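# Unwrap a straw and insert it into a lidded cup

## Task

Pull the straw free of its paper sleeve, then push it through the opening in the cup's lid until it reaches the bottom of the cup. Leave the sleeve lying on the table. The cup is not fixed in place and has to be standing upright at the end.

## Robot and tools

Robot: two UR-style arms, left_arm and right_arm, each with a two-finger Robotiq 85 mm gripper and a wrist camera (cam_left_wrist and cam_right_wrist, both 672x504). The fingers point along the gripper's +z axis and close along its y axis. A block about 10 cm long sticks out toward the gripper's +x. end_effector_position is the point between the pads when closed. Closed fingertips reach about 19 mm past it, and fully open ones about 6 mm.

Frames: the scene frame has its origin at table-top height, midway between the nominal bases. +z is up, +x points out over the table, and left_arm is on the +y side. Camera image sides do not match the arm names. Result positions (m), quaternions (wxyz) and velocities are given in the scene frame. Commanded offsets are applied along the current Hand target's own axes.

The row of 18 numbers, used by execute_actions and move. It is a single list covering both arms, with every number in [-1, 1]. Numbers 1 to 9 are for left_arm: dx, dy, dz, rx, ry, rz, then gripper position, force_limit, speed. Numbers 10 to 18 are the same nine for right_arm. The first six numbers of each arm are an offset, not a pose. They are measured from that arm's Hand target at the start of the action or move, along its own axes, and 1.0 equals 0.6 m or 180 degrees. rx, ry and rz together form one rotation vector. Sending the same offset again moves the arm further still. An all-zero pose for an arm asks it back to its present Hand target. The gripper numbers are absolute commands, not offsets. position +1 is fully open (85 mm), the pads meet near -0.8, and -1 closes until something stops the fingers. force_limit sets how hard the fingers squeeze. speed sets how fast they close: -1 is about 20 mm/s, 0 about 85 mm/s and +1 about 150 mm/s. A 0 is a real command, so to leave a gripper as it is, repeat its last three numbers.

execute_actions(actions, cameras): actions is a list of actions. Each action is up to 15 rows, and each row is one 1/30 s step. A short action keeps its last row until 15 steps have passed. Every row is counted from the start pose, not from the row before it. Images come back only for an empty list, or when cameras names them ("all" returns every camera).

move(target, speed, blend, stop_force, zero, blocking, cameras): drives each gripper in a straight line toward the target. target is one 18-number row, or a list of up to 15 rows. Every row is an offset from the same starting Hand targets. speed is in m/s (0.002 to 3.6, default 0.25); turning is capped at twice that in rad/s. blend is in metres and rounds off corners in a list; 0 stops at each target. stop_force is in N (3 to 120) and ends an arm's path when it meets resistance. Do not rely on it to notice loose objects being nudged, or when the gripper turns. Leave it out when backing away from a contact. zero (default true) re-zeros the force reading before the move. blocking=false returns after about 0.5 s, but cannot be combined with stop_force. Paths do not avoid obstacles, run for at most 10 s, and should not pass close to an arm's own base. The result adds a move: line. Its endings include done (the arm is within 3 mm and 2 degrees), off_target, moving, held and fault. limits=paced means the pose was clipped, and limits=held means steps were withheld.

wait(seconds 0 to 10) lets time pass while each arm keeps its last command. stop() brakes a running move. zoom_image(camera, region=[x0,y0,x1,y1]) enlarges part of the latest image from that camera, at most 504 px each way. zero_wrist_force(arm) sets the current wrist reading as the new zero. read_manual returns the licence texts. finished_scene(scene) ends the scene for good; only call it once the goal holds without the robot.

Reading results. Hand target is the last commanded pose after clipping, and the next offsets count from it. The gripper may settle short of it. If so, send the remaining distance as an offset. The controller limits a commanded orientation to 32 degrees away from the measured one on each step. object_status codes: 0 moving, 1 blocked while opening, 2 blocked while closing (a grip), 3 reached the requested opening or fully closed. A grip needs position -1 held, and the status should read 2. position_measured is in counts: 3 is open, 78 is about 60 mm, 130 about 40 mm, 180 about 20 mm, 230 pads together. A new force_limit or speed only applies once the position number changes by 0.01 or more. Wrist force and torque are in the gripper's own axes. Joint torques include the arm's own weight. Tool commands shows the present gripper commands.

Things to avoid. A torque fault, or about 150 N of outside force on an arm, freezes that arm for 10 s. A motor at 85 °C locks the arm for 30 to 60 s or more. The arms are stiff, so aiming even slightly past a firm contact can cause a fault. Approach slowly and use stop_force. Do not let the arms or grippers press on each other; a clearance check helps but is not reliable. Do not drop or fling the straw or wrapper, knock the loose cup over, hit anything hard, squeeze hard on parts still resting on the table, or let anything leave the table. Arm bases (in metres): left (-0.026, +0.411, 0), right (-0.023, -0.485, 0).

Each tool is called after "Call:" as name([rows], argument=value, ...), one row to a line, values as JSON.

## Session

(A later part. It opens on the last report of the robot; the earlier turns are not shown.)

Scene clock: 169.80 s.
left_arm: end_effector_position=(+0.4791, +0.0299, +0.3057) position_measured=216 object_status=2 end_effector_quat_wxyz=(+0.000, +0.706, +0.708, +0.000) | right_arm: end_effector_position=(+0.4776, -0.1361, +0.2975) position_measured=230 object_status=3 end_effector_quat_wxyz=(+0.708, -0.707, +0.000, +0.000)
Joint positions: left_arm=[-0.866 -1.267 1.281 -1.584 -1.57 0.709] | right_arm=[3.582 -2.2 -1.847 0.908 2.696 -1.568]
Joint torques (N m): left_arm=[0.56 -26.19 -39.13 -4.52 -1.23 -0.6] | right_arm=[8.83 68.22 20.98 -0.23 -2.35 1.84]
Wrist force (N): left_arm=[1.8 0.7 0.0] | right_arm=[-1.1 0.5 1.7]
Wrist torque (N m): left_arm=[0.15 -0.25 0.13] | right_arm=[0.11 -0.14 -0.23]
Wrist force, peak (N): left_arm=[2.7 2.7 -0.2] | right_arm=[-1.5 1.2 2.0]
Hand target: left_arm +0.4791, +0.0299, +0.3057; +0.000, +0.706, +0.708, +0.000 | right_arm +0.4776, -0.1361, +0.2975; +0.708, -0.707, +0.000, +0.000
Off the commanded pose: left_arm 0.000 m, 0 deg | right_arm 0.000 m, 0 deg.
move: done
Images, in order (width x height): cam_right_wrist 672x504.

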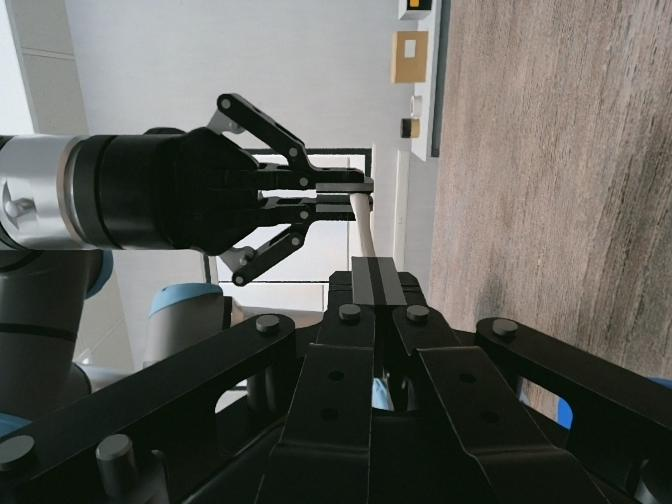

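Call:
move(target=[0,0,0,0,0,0,-1,-0.7,-1,0,0,-0.02,0,0,0,-0.4,-0.5,-1], speed=0.05, cameras=["cam_right_wrist"])

Call:
zoom_image(camera="cam_right_wrist", region=[310, 180, 450, 320])

Scene clock: 175.77 s.
left_arm: end_effector_position=(+0.4791, +0.0299, +0.3057) position_measured=216 object_status=2 end_effector_quat_wxyz=(+0.000, +0.706, +0.708, +0.000) | right_arm: end_effector_position=(+0.4776, -0.1481, +0.2975) position_measured=179 object_status=0 end_effector_quat_wxyz=(+0.708, -0.707, +0.000, +0.000)
Joint positions: left_arm=[-0.866 -1.267 1.281 -1.584 -1.57 0.709] | right_arm=[3.56 -2.197 -1.854 0.912 2.718 -1.568]
Joint torques (N m): left_arm=[-1.58 -26 -38.91 0.09 -1.28 -0.99] | right_arm=[8.9 55.44 23.44 -0.34 -2.37 1.84]
Wrist force (N): left_arm=[1.7 0.5 0.2] | right_arm=[-1.4 0.5 1.5]
Wrist torque (N m): left_arm=[0.10 -0.25 0.12] | right_arm=[0.10 -0.10 -0.23]
Wrist force, peak (N): left_arm=[1.7 0.7 0.2] | right_arm=[-1.8 0.4 2.5]
Hand target: left_arm +0.4791, +0.0299, +0.3057; +0.000, +0.706, +0.708, +0.000 | right_arm +0.4776, -0.1481, +0.2975; +0.708, -0.707, +0.000, +0.000
Off the commanded pose: left_arm 0.000 m, 0 deg | right_arm 0.000 m, 0 deg.
move: done
Images, in order (width x height): cam_right_wrist 672x504.

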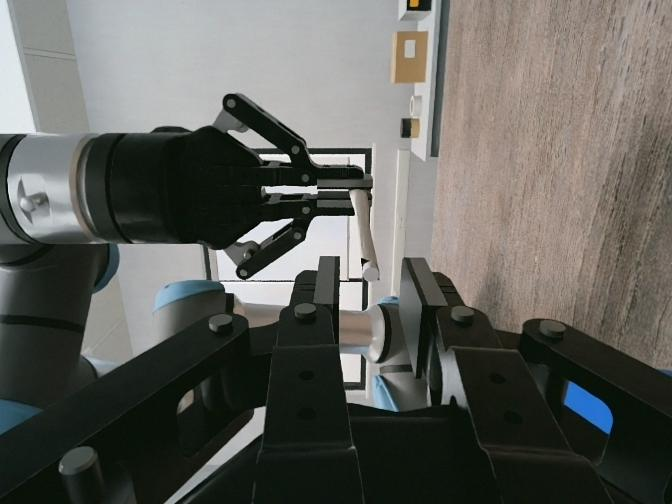

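Scaled by 3.600.

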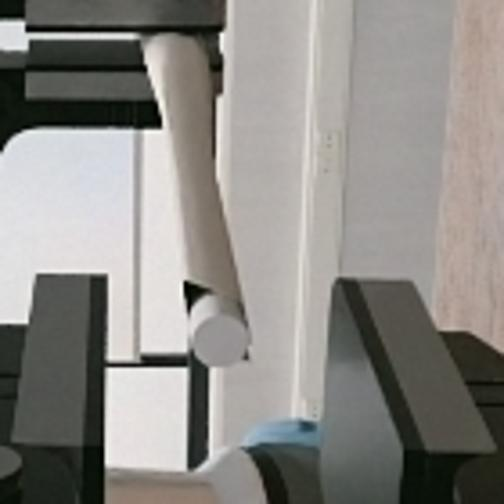

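Call:
zoom_image(camera="cam_right_wrist", region=[350, 240, 400, 290])

Scaled by 10.080.

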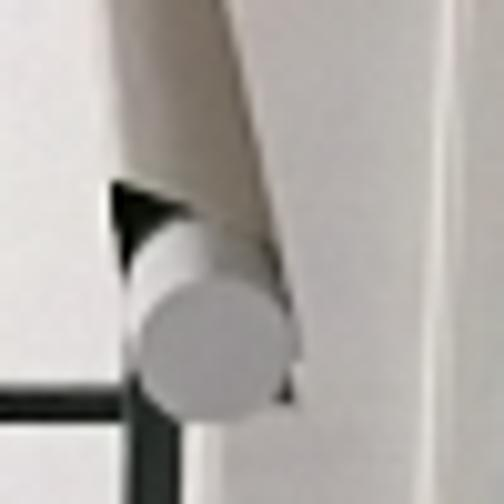

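Call:
move(target=[0,0,0,0,0,0,-1,-0.7,-1,0,0,0.0325,0,0,0,-0.4,-0.5,-1], speed=0.06, cameras=["cam_right_wrist"])

Call:
zoom_image(camera="cam_right_wrist", region=[310, 180, 450, 320])

Scene clock: 213.83 s.
left_arm: end_effector_position=(+0.4791, +0.0299, +0.3057) position_measured=216 object_status=2 end_effector_quat_wxyz=(+0.000, +0.706, +0.708, +0.000) | right_arm: end_effector_position=(+0.4777, -0.1284, +0.2975) position_measured=179 object_status=3 end_effector_quat_wxyz=(+0.708, -0.707, +0.000, +0.000) end_effector_velocity=(+0.000, -0.002, +0.000) end_effector_angular_velocity=(+0.001, -0.001, +0.002)
Joint positions: left_arm=[-0.866 -1.267 1.281 -1.584 -1.57 0.709] | right_arm=[3.596 -2.202 -1.842 0.906 2.682 -1.569]
Joint velocities: left_arm=[within noise] | right_arm=[-0.004 0.001 0 0.001 0.006 0]
Joint torques (N m): left_arm=[-2.24 -26.76 -38.47 0.07 -1.22 -1.21] | right_arm=[-9.22 32.56 17.88 0.32 2.03 -2.67]
Wrist force (N): left_arm=[1.5 0.6 0.0] | right_arm=[-1.4 0.3 1.5]
Wrist torque (N m): left_arm=[0.13 -0.21 0.13] | right_arm=[0.08 -0.10 -0.23]
Wrist force, peak (N): left_arm=[1.8 0.6 0.0] | right_arm=[-2.0 0.8 2.0]
Hand target: left_arm +0.4791, +0.0299, +0.3057; +0.000, +0.706, +0.708, +0.000 | right_arm +0.4776, -0.1286, +0.2975; +0.708, -0.707, +0.000, +0.000
Off the commanded pose: left_arm 0.000 m, 0 deg | right_arm 0.000 m, 0 deg.
move: done
Images, in order (width x height): cam_right_wrist 672x504.

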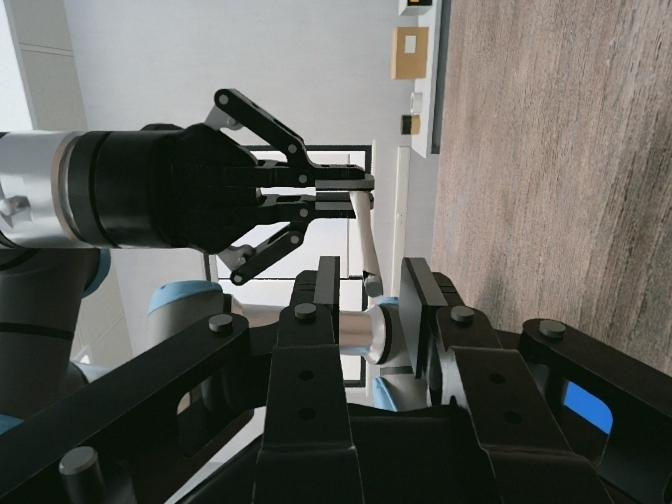

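Scaled by 3.600.

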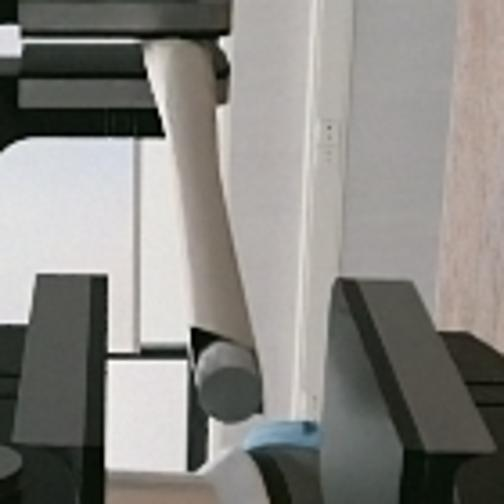

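Call:
move([
  [0,0,0,0,0,0,-1,-0.7,-1,0,0,0.002,0,0,0,-0.4,-0.5,-1],
  [0,0,0,0,0,0,-1,-0.7,-1,0,0,0.002,0,0,0,-1,-0.75,-1],
], speed=0.06, cameras=["cam_right_wrist"])

Call:
zoom_image(camera="cam_right_wrist", region=[310, 180, 450, 320])

Scene clock: 229.30 s.
left_arm: end_effector_position=(+0.4791, +0.0299, +0.3057) position_measured=216 object_status=2 end_effector_quat_wxyz=(+0.000, +0.706, +0.708, +0.000) | right_arm: end_effector_position=(+0.4776, -0.1274, +0.2975) position_measured=221 object_status=0 end_effector_quat_wxyz=(+0.708, -0.707, +0.000, +0.000)
Joint positions: left_arm=[-0.866 -1.267 1.281 -1.584 -1.57 0.709] | right_arm=[3.598 -2.203 -1.842 0.906 2.68 -1.569]
Joint torques (N m): left_arm=[-5.72 -27.53 -37.93 0.01 -1.1 -1.59] | right_arm=[5.16 25.21 31.86 -1 0.62 -2.37]
Wrist force (N): left_arm=[1.0 0.6 -0.6] | right_arm=[-1.5 1.1 1.9]
Wrist torque (N m): left_arm=[0.12 -0.28 0.11] | right_arm=[0.10 -0.10 -0.23]
Wrist force, peak (N): left_arm=[1.8 0.7 0.1] | right_arm=[-1.6 1.3 2.0]
Hand target: left_arm +0.4791, +0.0299, +0.3057; +0.000, +0.706, +0.708, +0.000 | right_arm +0.4776, -0.1274, +0.2975; +0.708, -0.707, +0.000, +0.000
Off the commanded pose: left_arm 0.000 m, 0 deg | right_arm 0.000 m, 0 deg.
move: done
Images, in order (width x height): cam_right_wrist 672x504.

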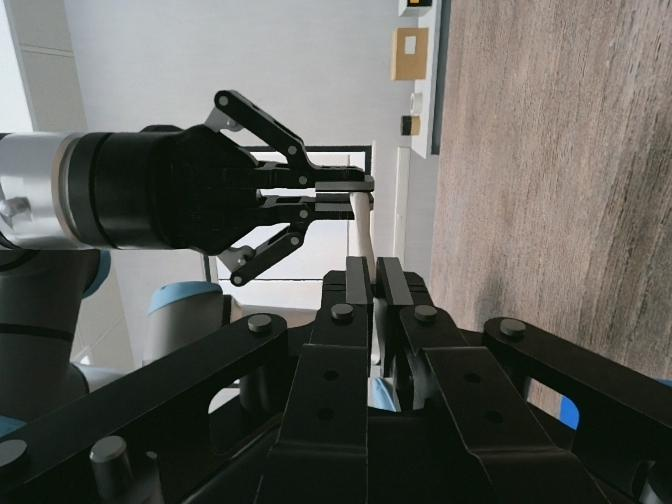

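Scaled by 3.600.

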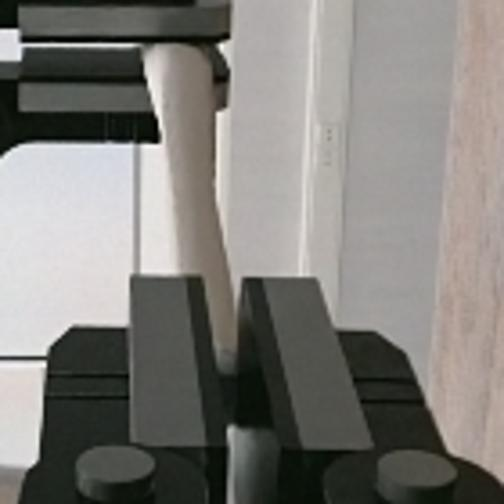

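Call:
wait(seconds=0.5, cameras=["cam_right_wrist"])

Call:
zoom_image(camera="cam_right_wrist", region=[330, 190, 420, 300])

Scene clock: 231.33 s.
left_arm: end_effector_position=(+0.4791, +0.0299, +0.3057) position_measured=216 object_status=2 end_effector_quat_wxyz=(+0.000, +0.706, +0.708, +0.000) | right_arm: end_effector_position=(+0.4776, -0.1274, +0.2975) position_measured=221 object_status=2 end_effector_quat_wxyz=(+0.708, -0.707, +0.000, +0.000)
Joint positions: left_arm=[-0.866 -1.267 1.281 -1.584 -1.57 0.709] | right_arm=[3.598 -2.203 -1.842 0.906 2.68 -1.569]
Joint torques (N m): left_arm=[-5.53 -26.92 -37.75 0.1 -1.02 -1.76] | right_arm=[0.1 27.38 32.29 -0.49 2.09 -2.07]
Wrist force (N): left_arm=[1.0 0.7 -0.6] | right_arm=[-1.3 1.3 2.1]
Wrist torque (N m): left_arm=[0.13 -0.29 0.11] | right_arm=[0.11 -0.12 -0.23]
Wrist force, peak (N): left_arm=[1.3 0.9 -0.7] | right_arm=[-1.6 0.9 2.2]
Hand target: left_arm +0.4791, +0.0299, +0.3057; +0.000, +0.706, +0.708, +0.000 | right_arm +0.4776, -0.1274, +0.2975; +0.708, -0.707, +0.000, +0.000
Tool commands: left_gripper/position=-1.0 left_gripper/force_limit=-0.7 left_gripper/speed=-1.0 right_gripper/position=-1.0 right_gripper/force_limit=-0.75 right_gripper/speed=-1.0
Off the commanded pose: left_arm 0.000 m, 0 deg | right_arm 0.000 m, 0 deg.
wait: 0.50 s; at rest from the start
Images, in order (width x height): cam_right_wrist 672x504.

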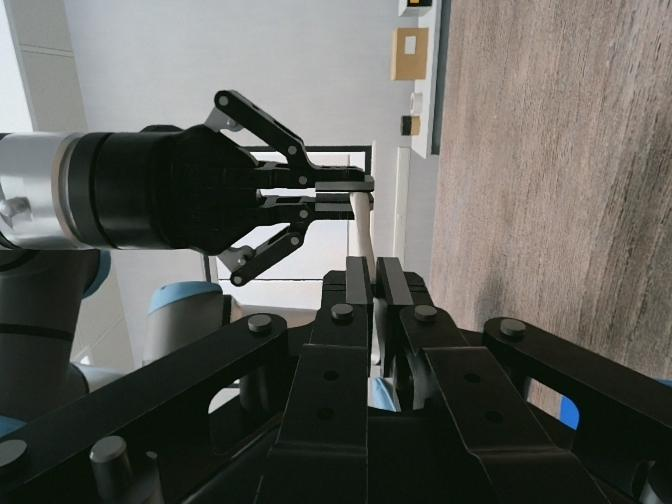

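Scaled by 4.582.

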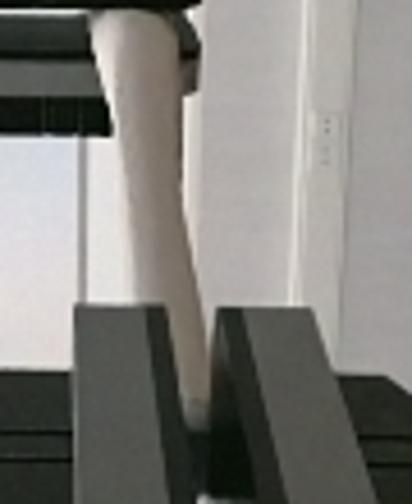

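Call:
move([
  [0,0,0,0,0,0,-0.6,-1,-1,0,0,0,0,0,0,-1,-0.75,-1],
  [0,0,0,0,0,0,-0.69,-1,-1,0,0,0,0,0,0,-1,-0.75,-1],
  [0,0,0,0,0,0,-0.69,-1,-1,0,0,-0.0133,0,0,0,-1,-0.75,-1],
], speed=0.02, cameras=["cam_right_wrist"])

Call:
zoom_image(camera="cam_right_wrist", region=[330, 190, 420, 300])

Scene clock: 238.50 s.
left_arm: end_effector_position=(+0.4791, +0.0299, +0.3057) position_measured=215 object_status=3 end_effector_quat_wxyz=(+0.000, +0.706, +0.708, +0.000) | right_arm: end_effector_position=(+0.4776, -0.1355, +0.2975) position_measured=221 object_status=2 end_effector_quat_wxyz=(+0.708, -0.707, +0.000, +0.000)
Joint positions: left_arm=[-0.866 -1.267 1.281 -1.584 -1.57 0.709] | right_arm=[3.583 -2.2 -1.847 0.908 2.695 -1.569]
Joint torques (N m): left_arm=[-4.51 -27.06 -38.18 -2.3 -0.59 -1.65] | right_arm=[5.24 67.3 5.96 3.01 -1.34 1.93]
Wrist force (N): left_arm=[-5.2 1.5 0.0] | right_arm=[-2.1 1.0 7.4]
Wrist torque (N m): left_arm=[0.13 -0.14 0.01] | right_arm=[0.09 -0.09 -0.24]
Wrist force, peak (N): left_arm=[-5.3 1.6 -0.2] | right_arm=[-2.1 1.0 7.4]
Hand target: left_arm +0.4791, +0.0299, +0.3057; +0.000, +0.706, +0.708, +0.000 | right_arm +0.4776, -0.1354, +0.2975; +0.708, -0.707, +0.000, +0.000
Off the commanded pose: left_arm 0.000 m, 0 deg | right_arm 0.000 m, 0 deg.
move: done
Images, in order (width x height): cam_right_wrist 672x504.

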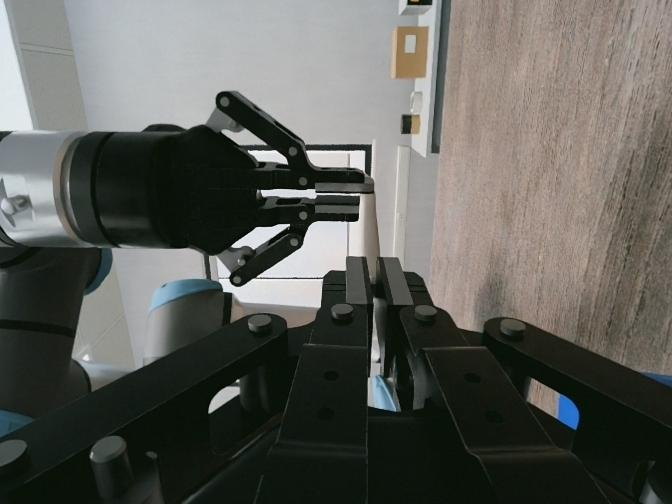

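Scaled by 4.582.

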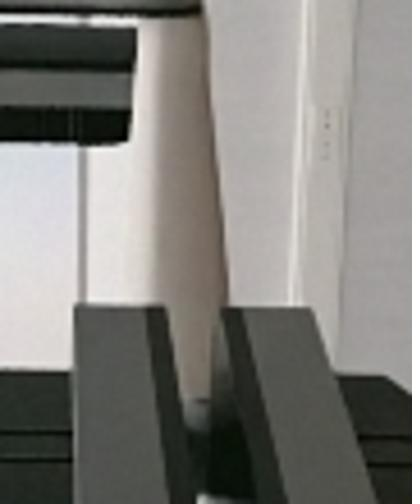

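Call:
wait(seconds=0, cameras=["cam_left_wrist"])

Call:
zoom_image(camera="cam_left_wrist", region=[230, 200, 430, 350])

Scene clock: 241.57 s.
left_arm: end_effector_position=(+0.4791, +0.0299, +0.3057) position_measured=215 object_status=3 end_effector_quat_wxyz=(+0.000, +0.706, +0.708, +0.000) | right_arm: end_effector_position=(+0.4776, -0.1354, +0.2975) position_measured=221 object_status=2 end_effector_quat_wxyz=(+0.708, -0.707, +0.000, +0.000)
Joint positions: left_arm=[-0.866 -1.267 1.281 -1.584 -1.57 0.709] | right_arm=[3.583 -2.2 -1.847 0.908 2.695 -1.568]
Joint torques (N m): left_arm=[12.19 -27.38 -38.6 -4.21 3.06 -1.59] | right_arm=[8.16 49.77 24.31 -0.52 -2.34 1.96]
Wrist force (N): left_arm=[-4.5 1.4 -0.4] | right_arm=[-2.3 0.7 6.7]
Wrist torque (N m): left_arm=[0.13 -0.15 0.01] | right_arm=[0.10 -0.09 -0.23]
Wrist force, peak (N): left_arm=[-5.3 1.3 -0.2] | right_arm=[-2.1 1.1 7.3]
Hand target: left_arm +0.4791, +0.0299, +0.3057; +0.000, +0.706, +0.708, +0.000 | right_arm +0.4776, -0.1354, +0.2975; +0.708, -0.707, +0.000, +0.000
Tool commands: left_gripper/position=-0.69 left_gripper/force_limit=-1.0 left_gripper/speed=-1.0 right_gripper/position=-1.0 right_gripper/force_limit=-0.75 right_gripper/speed=-1.0
Off the commanded pose: left_arm 0.000 m, 0 deg | right_arm 0.000 m, 0 deg.
Images, in order (width x height): cam_left_wrist 672x504.

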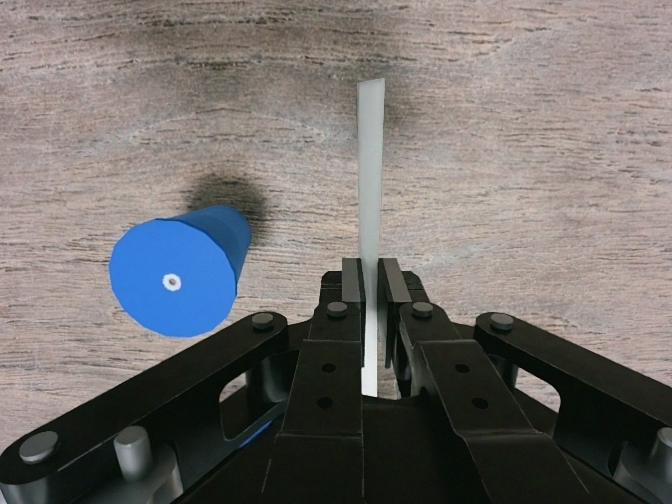

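Scaled by 2.520.

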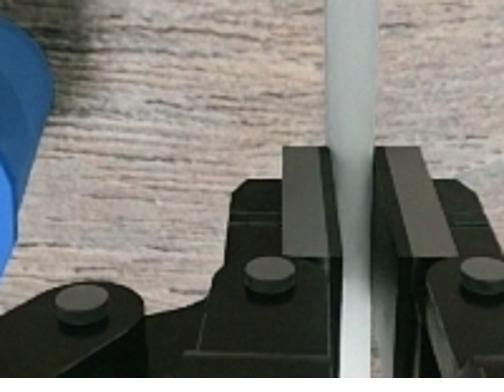

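Call:
move([
  [0,0,0,0,0,0,-0.55,-1,-1,0,0,0,0,0,0,-1,-0.75,-1],
  [0.05,0,0,0,0,0,-0.55,-1,-1,0,0,0,0,0,0,-1,-0.75,-1],
], speed=0.05, cameras=["all"])

Call:
zoom_image(camera="cam_left_wrist", region=[270, 130, 470, 330])

Call:
zoom_image(camera="cam_right_wrist", region=[330, 190, 420, 300])

Scene clock: 261.37 s.
left_arm: end_effector_position=(+0.4790, +0.0601, +0.3057) position_measured=199 object_status=3 end_effector_quat_wxyz=(+0.000, +0.706, +0.708, +0.000) | right_arm: end_effector_position=(+0.4776, -0.1354, +0.2975) position_measured=221 object_status=2 end_effector_quat_wxyz=(+0.708, -0.707, +0.000, +0.000)
Joint positions: left_arm=[-0.833 -1.312 1.339 -1.598 -1.57 0.742] | right_arm=[3.583 -2.2 -1.847 0.908 2.695 -1.568]
Joint torques (N m): left_arm=[-5.97 -21.13 -41.41 -3.68 -1.27 -1.55] | right_arm=[7.41 27.54 23.71 -0.42 -2.35 1.89]
Wrist force (N): left_arm=[1.6 0.4 0.4] | right_arm=[-1.3 0.6 1.7]
Wrist torque (N m): left_arm=[0.12 -0.20 0.05] | right_arm=[0.09 -0.11 -0.23]
Wrist force, peak (N): left_arm=[-4.6 1.3 -0.6] | right_arm=[-2.1 1.2 6.9]
Hand target: left_arm +0.4790, +0.0599, +0.3057; +0.000, +0.706, +0.708, +0.000 | right_arm +0.4776, -0.1354, +0.2975; +0.708, -0.707, +0.000, +0.000
Off the commanded pose: left_arm 0.000 m, 0 deg | right_arm 0.000 m, 0 deg.
move: done

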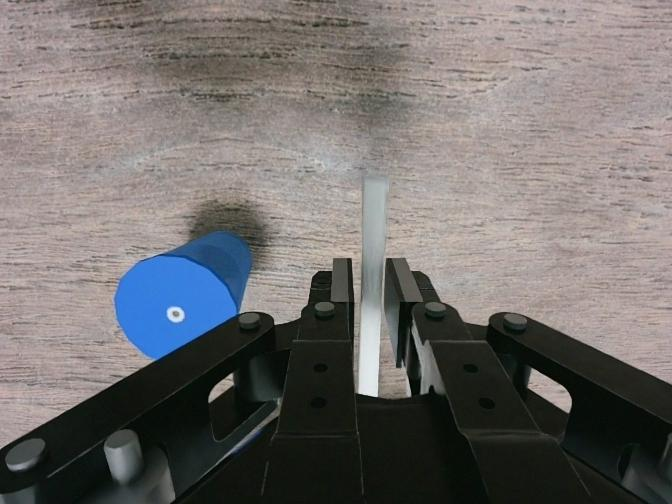

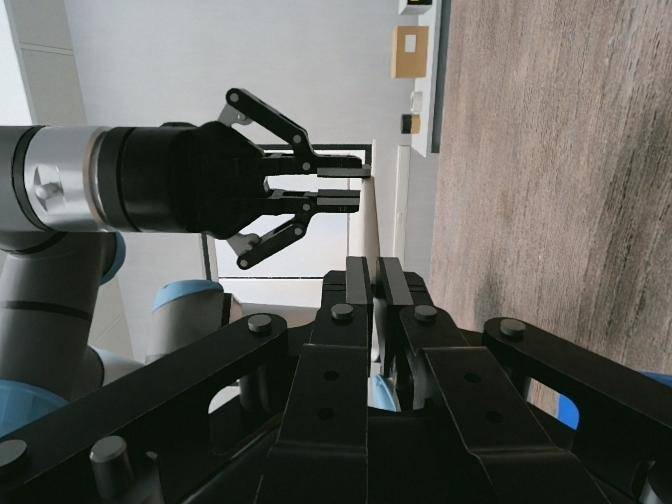

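Scaled by 2.520.

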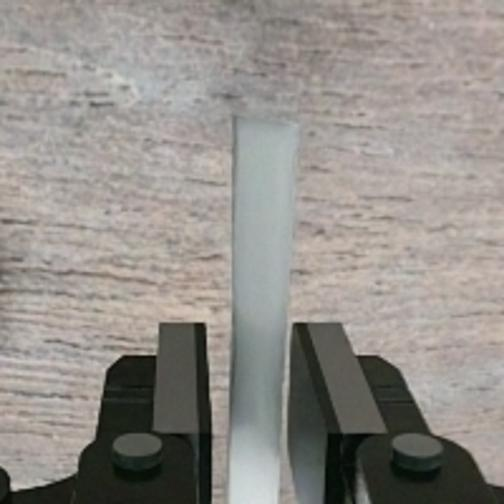

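Scaled by 4.582.

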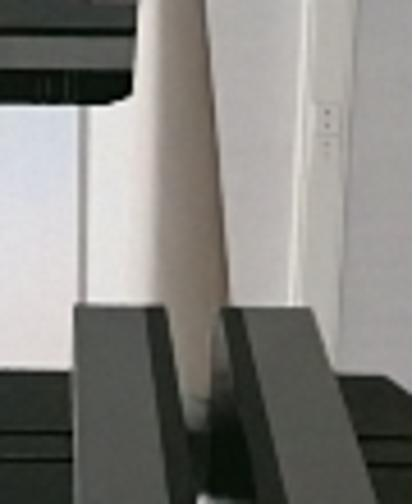

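Call:
move([
  [0.058,0,0.005,0,0,0,-0.55,-1,-1,0,0,0,0,0,0,-1,-0.75,-1],
  [0.058,0,0.005,0,0,0,-1,-0.6,-1,0,0,0,0,0,0,-1,-0.75,-1],
], speed=0.05, cameras=["all"])

Call:
zoom_image(camera="cam_left_wrist", region=[270, 130, 470, 330])

Scene clock: 268.40 s.
left_arm: end_effector_position=(+0.4789, +0.0947, +0.3027) position_measured=230 object_status=3 end_effector_quat_wxyz=(+0.000, +0.706, +0.708, +0.000) | right_arm: end_effector_position=(+0.4776, -0.1354, +0.2975) position_measured=221 object_status=2 end_effector_quat_wxyz=(+0.708, -0.707, +0.000, +0.000)
Joint positions: left_arm=[-0.793 -1.359 1.405 -1.617 -1.57 0.783] | right_arm=[3.583 -2.2 -1.847 0.908 2.695 -1.568]
Joint torques (N m): left_arm=[-7.15 -19.32 -41.44 0.14 2.1 -1.58] | right_arm=[7.94 27.74 23.94 0.19 -2.33 1.81]
Wrist force (N): left_arm=[1.8 0.6 0.4] | right_arm=[-1.4 0.7 1.6]
Wrist torque (N m): left_arm=[0.14 -0.21 0.02] | right_arm=[0.10 -0.11 -0.24]
Wrist force, peak (N): left_arm=[2.5 0.4 0.3] | right_arm=[-1.3 0.8 1.9]
Hand target: left_arm +0.4789, +0.0947, +0.3027; +0.000, +0.706, +0.708, +0.000 | right_arm +0.4776, -0.1354, +0.2975; +0.708, -0.707, +0.000, +0.000
Off the commanded pose: left_arm 0.000 m, 0 deg | right_arm 0.000 m, 0 deg.
move: done

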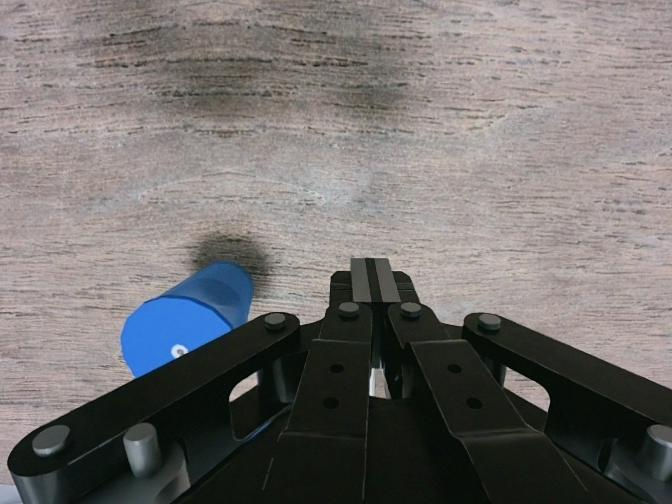

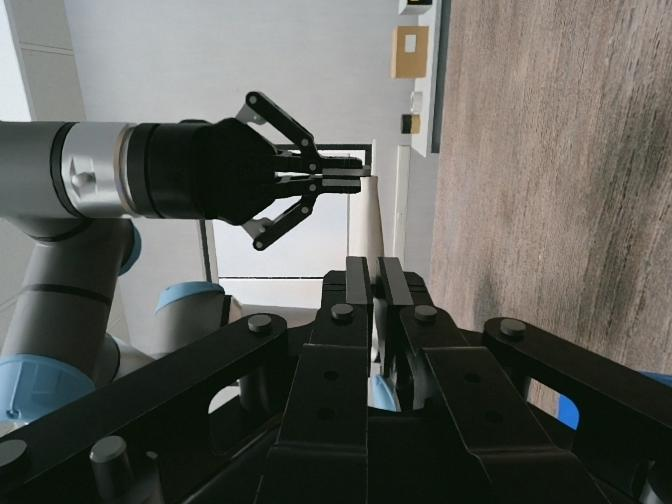

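Scaled by 2.520.

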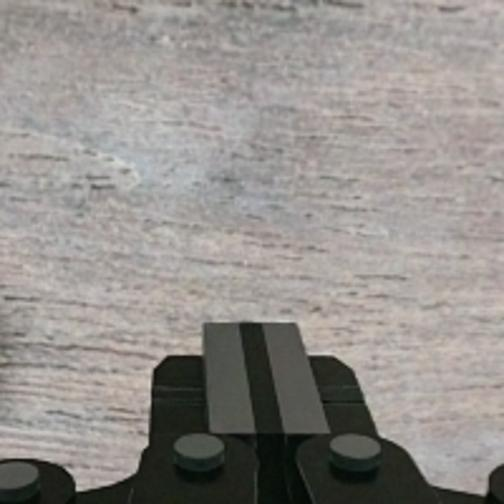

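Call:
move(target=[0.025,0,0,0,0,0,-1,-0.6,-1,0,0,0,0,0,0,-1,-0.75,-1], speed=0.015, stop_force=25, cameras=["all"])

Call:
zoom_image(camera="cam_right_wrist", region=[320, 160, 430, 300])

Call:
zoom_image(camera="cam_left_wrist", region=[270, 230, 470, 430])

Scene clock: 274.30 s.
left_arm: end_effector_position=(+0.4789, +0.1097, +0.3027) position_measured=230 object_status=3 end_effector_quat_wxyz=(+0.000, +0.706, +0.708, +0.000) | right_arm: end_effector_position=(+0.4776, -0.1354, +0.2975) position_measured=221 object_status=2 end_effector_quat_wxyz=(+0.708, -0.707, +0.000, +0.000)
Joint positions: left_arm=[-0.774 -1.378 1.428 -1.621 -1.57 0.801] | right_arm=[3.583 -2.2 -1.847 0.908 2.695 -1.568]
Joint torques (N m): left_arm=[-6.63 -20.02 -41.05 -2.83 2.14 -1.46] | right_arm=[7.84 27.85 23.34 0.75 -2.27 1.79]
Wrist force (N): left_arm=[0.8 0.6 0.4] | right_arm=[-1.2 0.8 2.6]
Wrist torque (N m): left_arm=[0.13 -0.23 0.03] | right_arm=[0.10 -0.13 -0.23]
Wrist force, peak (N): left_arm=[2.2 0.5 0.3] | right_arm=[-1.4 0.7 3.1]
Hand target: left_arm +0.4789, +0.1097, +0.3027; +0.000, +0.706, +0.708, +0.000 | right_arm +0.4776, -0.1354, +0.2975; +0.708, -0.707, +0.000, +0.000
Off the commanded pose: left_arm 0.000 m, 0 deg | right_arm 0.000 m, 0 deg.
move: done

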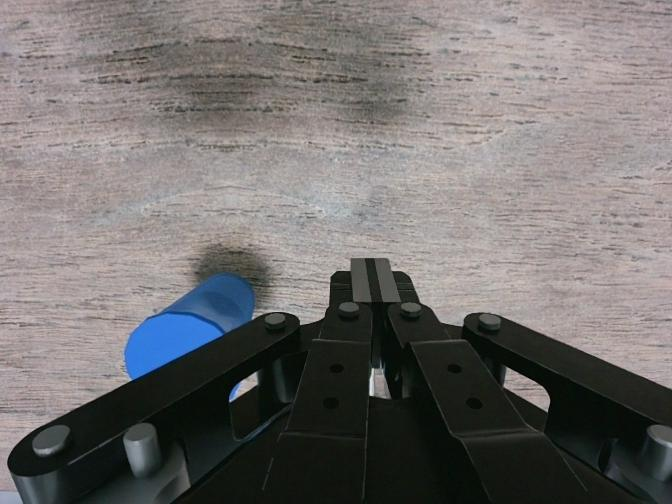

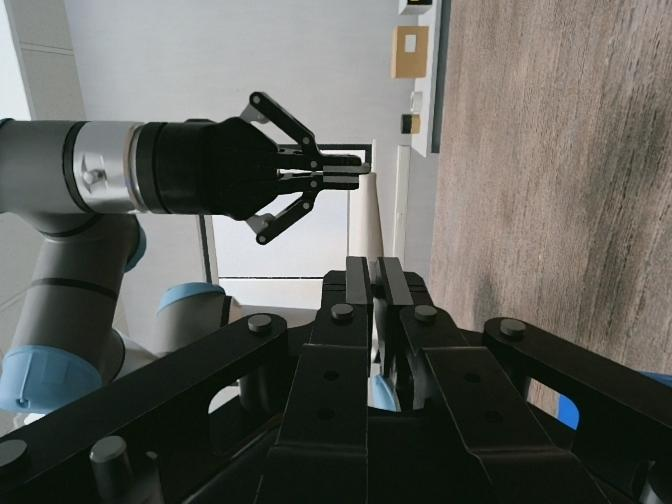

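Scaled by 3.600.

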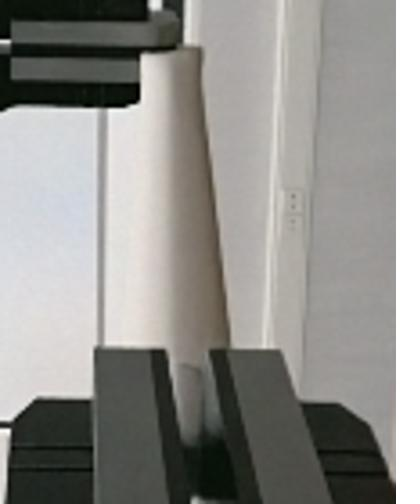

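Scaled by 2.520.

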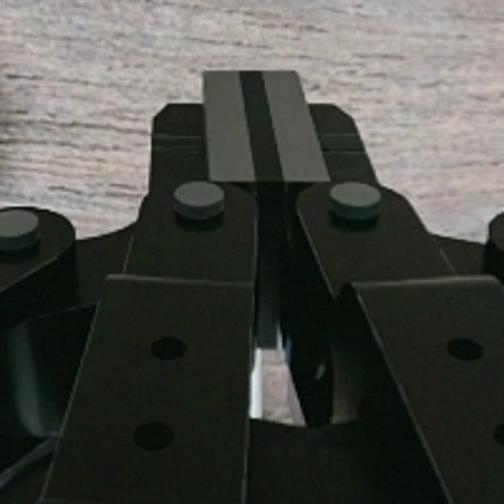

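Call:
move(target=[0.0417,0,0,0,0,0,-1,-0.6,-1,0,0,0,0,0,0,-1,-0.75,-1], speed=0.03, stop_force=25, cameras=["cam_right_wrist"])

Call:
zoom_image(camera="cam_right_wrist", region=[320, 160, 430, 300])

Scene clock: 280.60 s.
left_arm: end_effector_position=(+0.4788, +0.1347, +0.3027) position_measured=230 object_status=3 end_effector_quat_wxyz=(+0.000, +0.706, +0.708, +0.000) | right_arm: end_effector_position=(+0.4776, -0.1354, +0.2975) position_measured=221 object_status=2 end_effector_quat_wxyz=(+0.708, -0.707, +0.000, +0.000)
Joint positions: left_arm=[-0.742 -1.408 1.465 -1.627 -1.57 0.833] | right_arm=[3.583 -2.2 -1.847 0.908 2.695 -1.568]
Joint torques (N m): left_arm=[-6.71 -17.67 -41.25 -2.03 1.65 -1.65] | right_arm=[7.56 28.13 22.76 1.44 -2.21 1.78]
Wrist force (N): left_arm=[1.4 0.8 0.5] | right_arm=[-1.3 0.6 1.9]
Wrist torque (N m): left_arm=[0.18 -0.21 0.04] | right_arm=[0.09 -0.11 -0.23]
Wrist force, peak (N): left_arm=[1.7 0.7 0.6] | right_arm=[-1.5 0.9 2.6]
Hand target: left_arm +0.4788, +0.1347, +0.3027; +0.000, +0.706, +0.708, +0.000 | right_arm +0.4776, -0.1354, +0.2975; +0.708, -0.707, +0.000, +0.000
Off the commanded pose: left_arm 0.000 m, 0 deg | right_arm 0.000 m, 0 deg.
move: done
Images, in order (width x height): cam_right_wrist 672x504.

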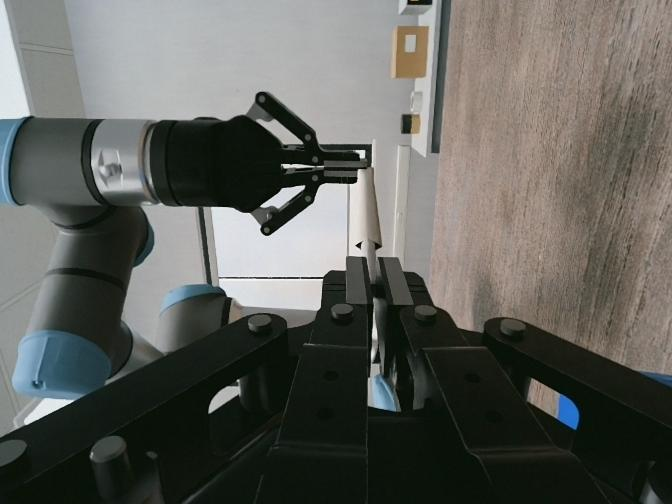

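Scaled by 3.600.

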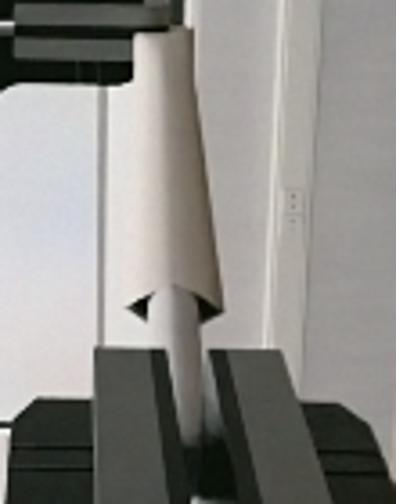

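Call:
move([
  [0,0,0,0,0,0,-1,-0.6,-1,0,0,0,0,0,0,-0.5,-0.5,-1],
  [0,0,0,0,0,0,-1,-0.6,-1,0,0,0.0417,0,0,0,-0.5,-0.5,-1],
  [0,0,0,0,0,0,-1,-0.6,-1,0,0,0.0417,0,0,0,-1,-0.5,-1],
], speed=0.06, cameras=["cam_right_wrist"])

Call:
zoom_image(camera="cam_right_wrist", region=[300, 160, 440, 400])

Scene clock: 287.17 s.
left_arm: end_effector_position=(+0.4788, +0.1347, +0.3027) position_measured=230 object_status=3 end_effector_quat_wxyz=(+0.000, +0.706, +0.708, +0.000) | right_arm: end_effector_position=(+0.4776, -0.1104, +0.2975) position_measured=230 object_status=3 end_effector_quat_wxyz=(+0.708, -0.707, +0.000, +0.000)
Joint positions: left_arm=[-0.742 -1.408 1.465 -1.627 -1.57 0.833] | right_arm=[3.628 -2.208 -1.83 0.9 2.649 -1.569]
Joint torques (N m): left_arm=[-6.86 -17.88 -41.67 0.07 -1.26 -1.64] | right_arm=[-9.6 67.51 2.33 2.9 1.98 -2.47]
Wrist force (N): left_arm=[1.7 0.6 0.6] | right_arm=[-1.3 0.4 1.8]
Wrist torque (N m): left_arm=[0.17 -0.22 0.04] | right_arm=[0.10 -0.12 -0.23]
Wrist force, peak (N): left_arm=[1.9 0.8 0.6] | right_arm=[-2.2 0.8 2.3]
Hand target: left_arm +0.4788, +0.1347, +0.3027; +0.000, +0.706, +0.708, +0.000 | right_arm +0.4776, -0.1104, +0.2975; +0.708, -0.707, +0.000, +0.000
Off the commanded pose: left_arm 0.000 m, 0 deg | right_arm 0.000 m, 0 deg.
move: done
Images, in order (width x height): cam_right_wrist 672x504.

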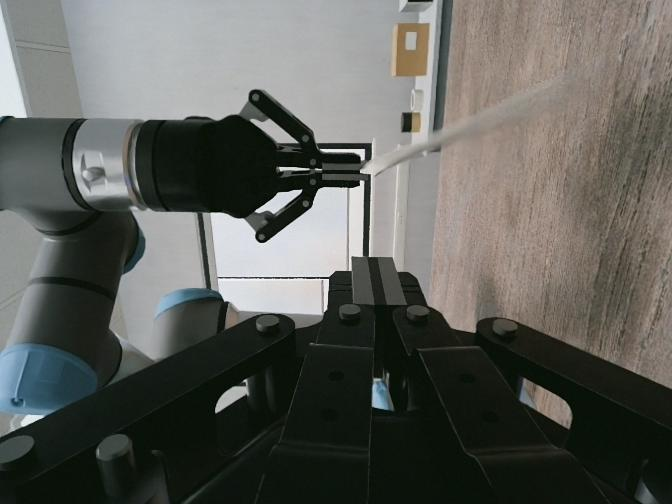

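Scaled by 2.100.

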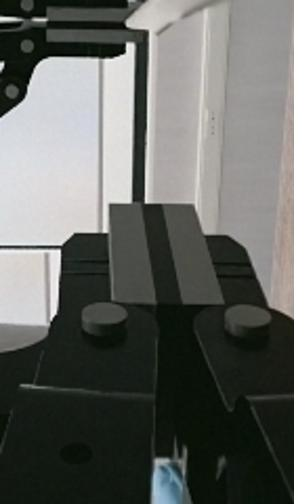

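Call:
wait(seconds=0.3, cameras=["all"])

Scene clock: 289.17 s.
left_arm: end_effector_position=(+0.4788, +0.1347, +0.3027) position_measured=230 object_status=3 end_effector_quat_wxyz=(+0.000, +0.706, +0.708, +0.000) | right_arm: end_effector_position=(+0.4776, -0.1104, +0.2975) position_measured=230 object_status=3 end_effector_quat_wxyz=(+0.708, -0.707, +0.000, +0.000)
Joint positions: left_arm=[-0.742 -1.408 1.465 -1.627 -1.57 0.833] | right_arm=[3.628 -2.208 -1.83 0.9 2.649 -1.569]
Joint torques (N m): left_arm=[-6.21 -18.5 -40.56 -0.12 -1.31 -1.61] | right_arm=[-9.52 67.67 2.74 2.96 1.84 -2.43]
Wrist force (N): left_arm=[1.8 1.0 0.6] | right_arm=[-1.1 0.5 1.9]
Wrist torque (N m): left_arm=[0.21 -0.25 0.04] | right_arm=[0.11 -0.14 -0.23]
Wrist force, peak (N): left_arm=[2.0 0.7 0.9] | right_arm=[-1.3 0.6 2.0]
Hand target: left_arm +0.4788, +0.1347, +0.3027; +0.000, +0.706, +0.708, +0.000 | right_arm +0.4776, -0.1104, +0.2975; +0.708, -0.707, +0.000, +0.000
Tool commands: left_gripper/position=-1.0 left_gripper/force_limit=-0.6 left_gripper/speed=-1.0 right_gripper/position=-1.0 right_gripper/force_limit=-0.5 right_gripper/speed=-1.0
Off the commanded pose: left_arm 0.000 m, 0 deg | right_arm 0.000 m, 0 deg.
wait: 0.30 s; at rest from the start

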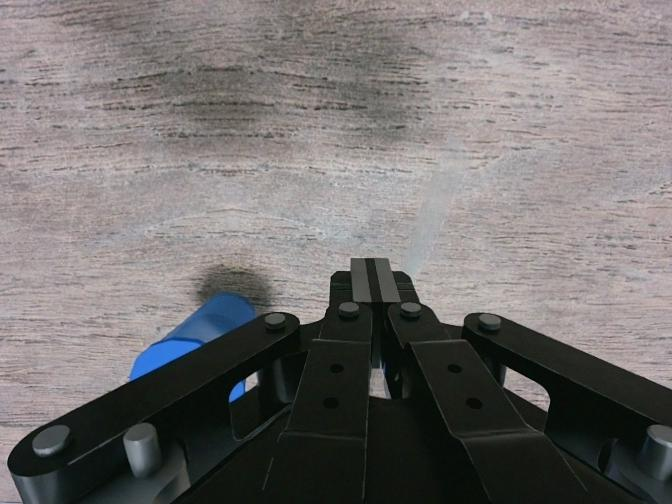

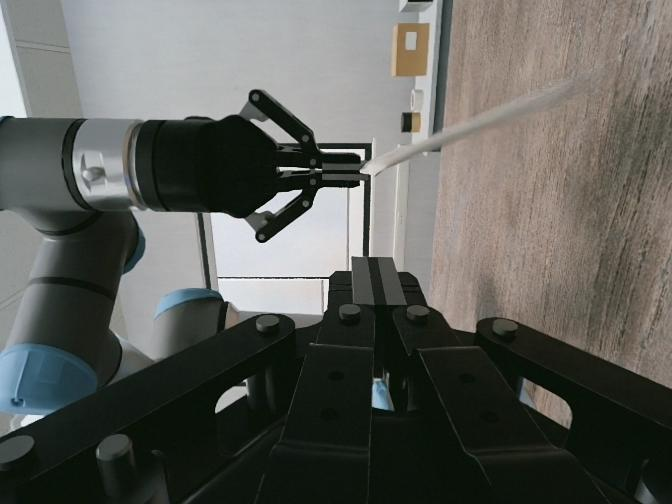

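Call:
move(target=[-0.025,0.118,-0.1667,0,0,0,-1,-0.6,-1,0.1207,0,0.12,-0.1954,0.1954,0.4717,-0.5,-0.5,-1], speed=0.08, cameras=["all"])

Scene clock: 314.90 s.
left_arm: end_effector_position=(+0.5446, +0.1209, +0.3957) position_measured=230 object_status=3 end_effector_quat_wxyz=(+0.000, +0.706, +0.708, +0.000) | right_arm: end_effector_position=(+0.5449, -0.0434, +0.2977) position_measured=192 object_status=3 end_effector_quat_wxyz=(-0.313, +0.675, -0.617, -0.256)
Joint positions: left_arm=[-0.688 -1.222 0.989 -1.337 -1.57 0.888] | right_arm=[3.779 -1.937 -1.588 -0.571 2.173 -0.819]
Joint torques (N m): left_arm=[7.12 -42.71 -8.5 -4.8 1.83 1.41] | right_arm=[7.14 42.85 8.51 5.91 -0.65 -2.49]
Wrist force (N): left_arm=[1.8 0.6 0.2] | right_arm=[-4.2 2.6 1.4]
Wrist torque (N m): left_arm=[0.13 -0.26 0.04] | right_arm=[0.45 0.72 0.22]
Wrist force, peak (N): left_arm=[2.0 0.8 0.9] | right_arm=[-4.2 2.6 1.4]
Hand target: left_arm +0.5446, +0.1209, +0.3956; +0.000, +0.706, +0.708, +0.000 (not the last commanded pose) | right_arm +0.5448, -0.0434, +0.2976; -0.313, +0.675, -0.617, -0.256 (not the last commanded pose)
Off the commanded pose: left_arm 0.009 m, 0 deg | right_arm 0.007 m, 7 deg.
move: off_target (left_arm, right_arm; path cut at 10 s)

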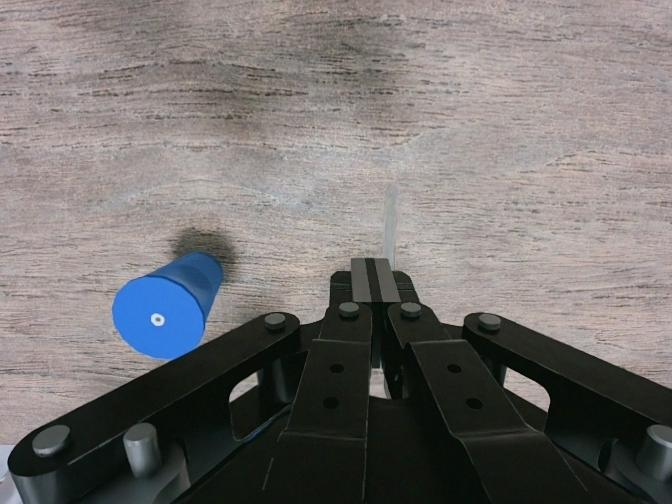

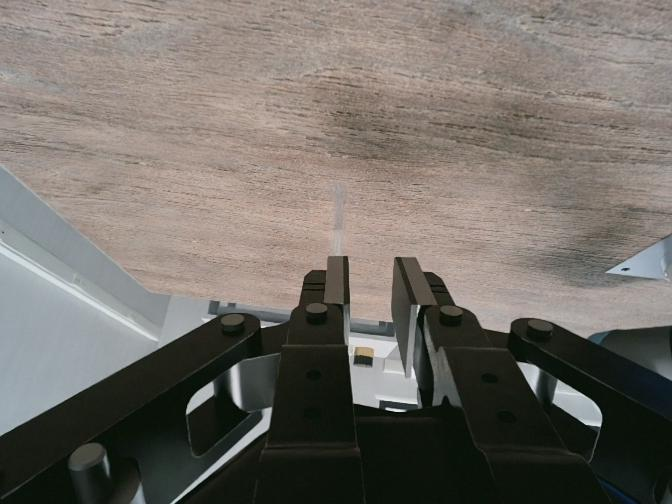

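Call:
move(target=[0,0,0,0,0,0,-1,-0.6,-1,-0.0277,-0.0525,0.2267,-0.0137,0.0139,0.034,-0.4,-0.5,-1], speed=0.1, cameras=["all"])

Call:
zoom_image(camera="cam_right_wrist", region=[260, 120, 460, 320])

Scene clock: 334.03 s.
left_arm: end_effector_position=(+0.5446, +0.1209, +0.3956) position_measured=230 object_status=3 end_effector_quat_wxyz=(+0.000, +0.706, +0.708, +0.000) | right_arm: end_effector_position=(+0.5799, +0.0697, +0.2215) position_measured=179 object_status=3 end_effector_quat_wxyz=(-0.271, +0.653, -0.653, -0.271)
Joint positions: left_arm=[-0.688 -1.223 0.989 -1.337 -1.57 0.888] | right_arm=[3.878 -2.212 -1.338 -0.566 2.119 -0.655]
Joint torques (N m): left_arm=[-6.39 -57.39 -7.43 -5.79 -1.22 -1.09] | right_arm=[-9.52 82.41 7.98 3.79 3.1 -2.47]
Wrist force (N): left_arm=[1.7 0.7 0.3] | right_arm=[-3.6 2.7 1.9]
Wrist torque (N m): left_arm=[0.14 -0.24 0.04] | right_arm=[0.44 0.66 0.27]
Wrist force, peak (N): left_arm=[2.0 0.7 0.2] | right_arm=[-4.7 2.8 1.6]
Hand target: left_arm +0.5446, +0.1209, +0.3956; +0.000, +0.706, +0.708, +0.000 | right_arm +0.5798, +0.0696, +0.2217; -0.271, +0.653, -0.653, -0.271
Off the commanded pose: left_arm 0.000 m, 0 deg | right_arm 0.000 m, 0 deg.
move: done

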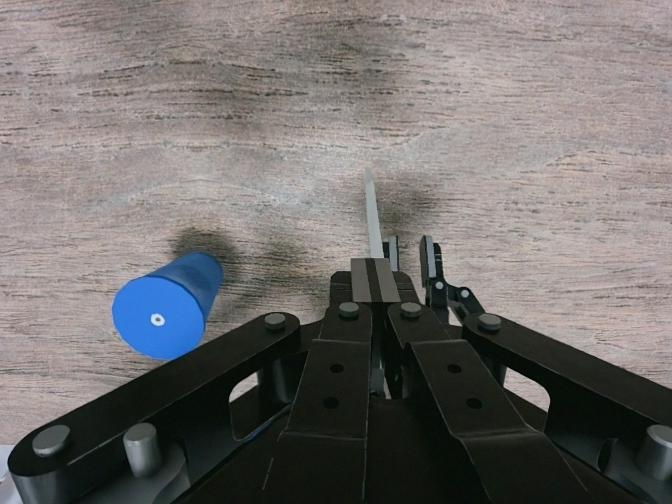

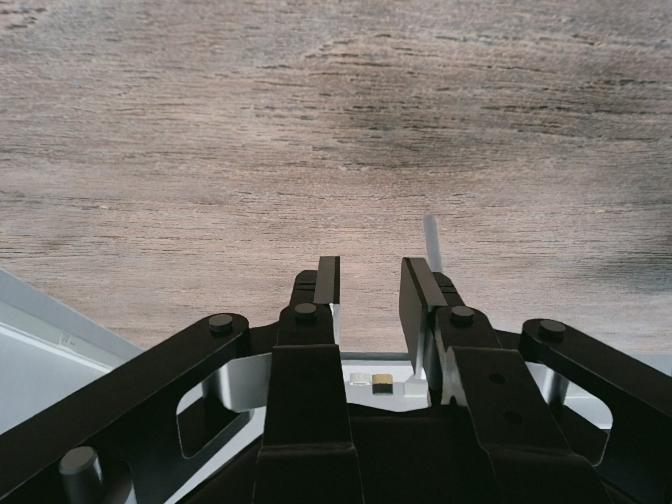

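Scaled by 2.520.

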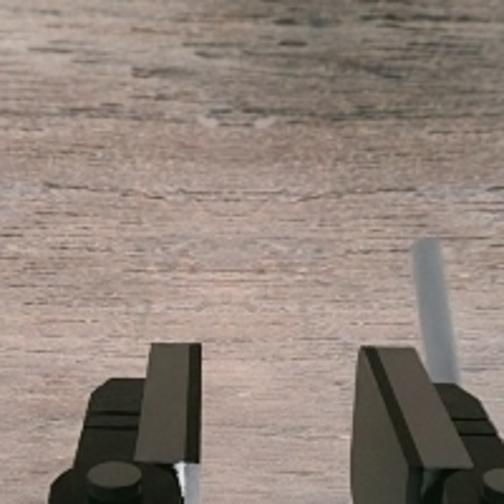

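Call:
move([
  [0,0,0,0,0,0,-1,-0.6,-1,-0.0127,0.0567,0,0,0,0,-0.4,-0.5,-1],
  [0,0,0,0,0,0,-1,-0.6,-1,-0.0127,0.0567,0.11,0,0,0,-0.4,-0.5,-1],
], speed=0.1, cameras=["all"])

Call:
zoom_image(camera="cam_right_wrist", region=[260, 120, 460, 320])

Scene clock: 347.43 s.
left_arm: end_effector_position=(+0.5446, +0.1209, +0.3956) position_measured=230 object_status=3 end_effector_quat_wxyz=(+0.000, +0.706, +0.708, +0.000) | right_arm: end_effector_position=(+0.5459, +0.1220, +0.1804) position_measured=179 object_status=3 end_effector_quat_wxyz=(-0.271, +0.653, -0.653, -0.271) end_effector_velocity=(+0.000, -0.002, +0.003) end_effector_angular_velocity=(+0.001, -0.002, +0.001)
Joint positions: left_arm=[-0.688 -1.223 0.989 -1.337 -1.57 0.888] | right_arm=[3.966 -2.267 -1.369 -0.439 2.068 -0.573]
Joint velocities: left_arm=[within noise] | right_arm=[-0.003 0.006 -0.003 -0.003 0.002 -0.004]
Joint torques (N m): left_arm=[9.84 -57.72 -8.63 -5.59 -0.63 -1.25] | right_arm=[-9.12 81.59 7.91 0.48 3.06 -2.45]
Wrist force (N): left_arm=[1.8 0.6 0.5] | right_arm=[-4.2 2.7 1.6]
Wrist torque (N m): left_arm=[0.14 -0.26 0.04] | right_arm=[0.43 0.73 0.28]
Wrist force, peak (N): left_arm=[1.9 0.9 0.4] | right_arm=[-4.3 4.0 1.6]
Hand target: left_arm +0.5446, +0.1209, +0.3956; +0.000, +0.706, +0.708, +0.000 | right_arm +0.5458, +0.1217, +0.1805; -0.271, +0.653, -0.653, -0.271
Off the commanded pose: left_arm 0.000 m, 0 deg | right_arm 0.000 m, 0 deg.
move: done

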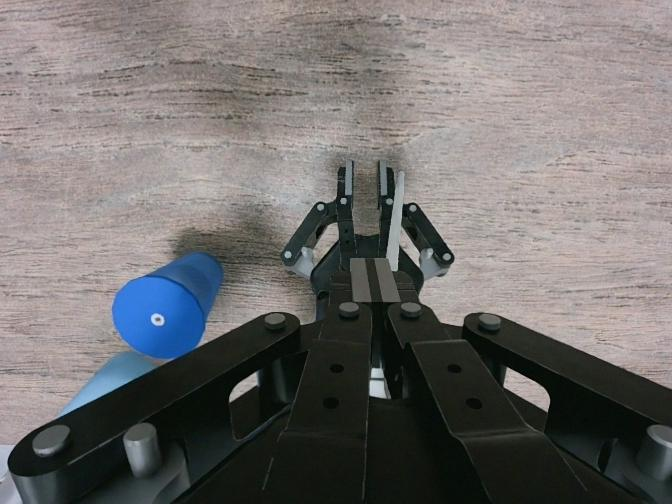

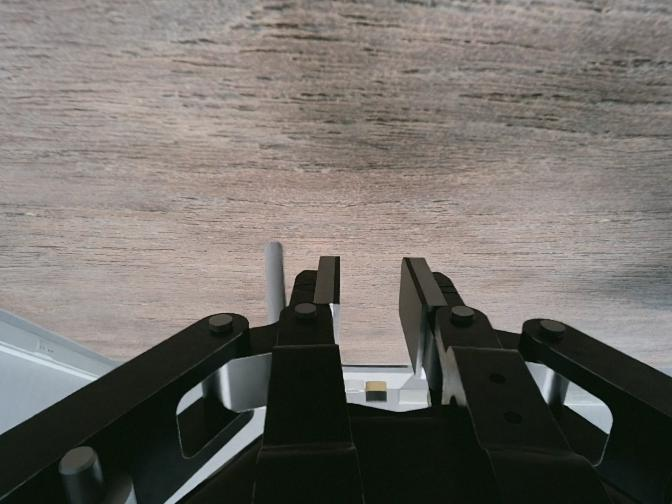

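Scaled by 2.520.

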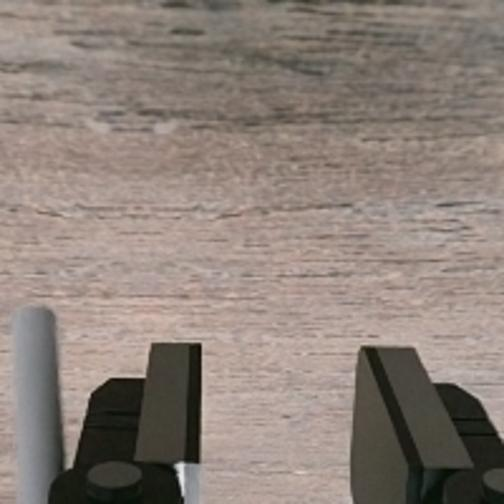

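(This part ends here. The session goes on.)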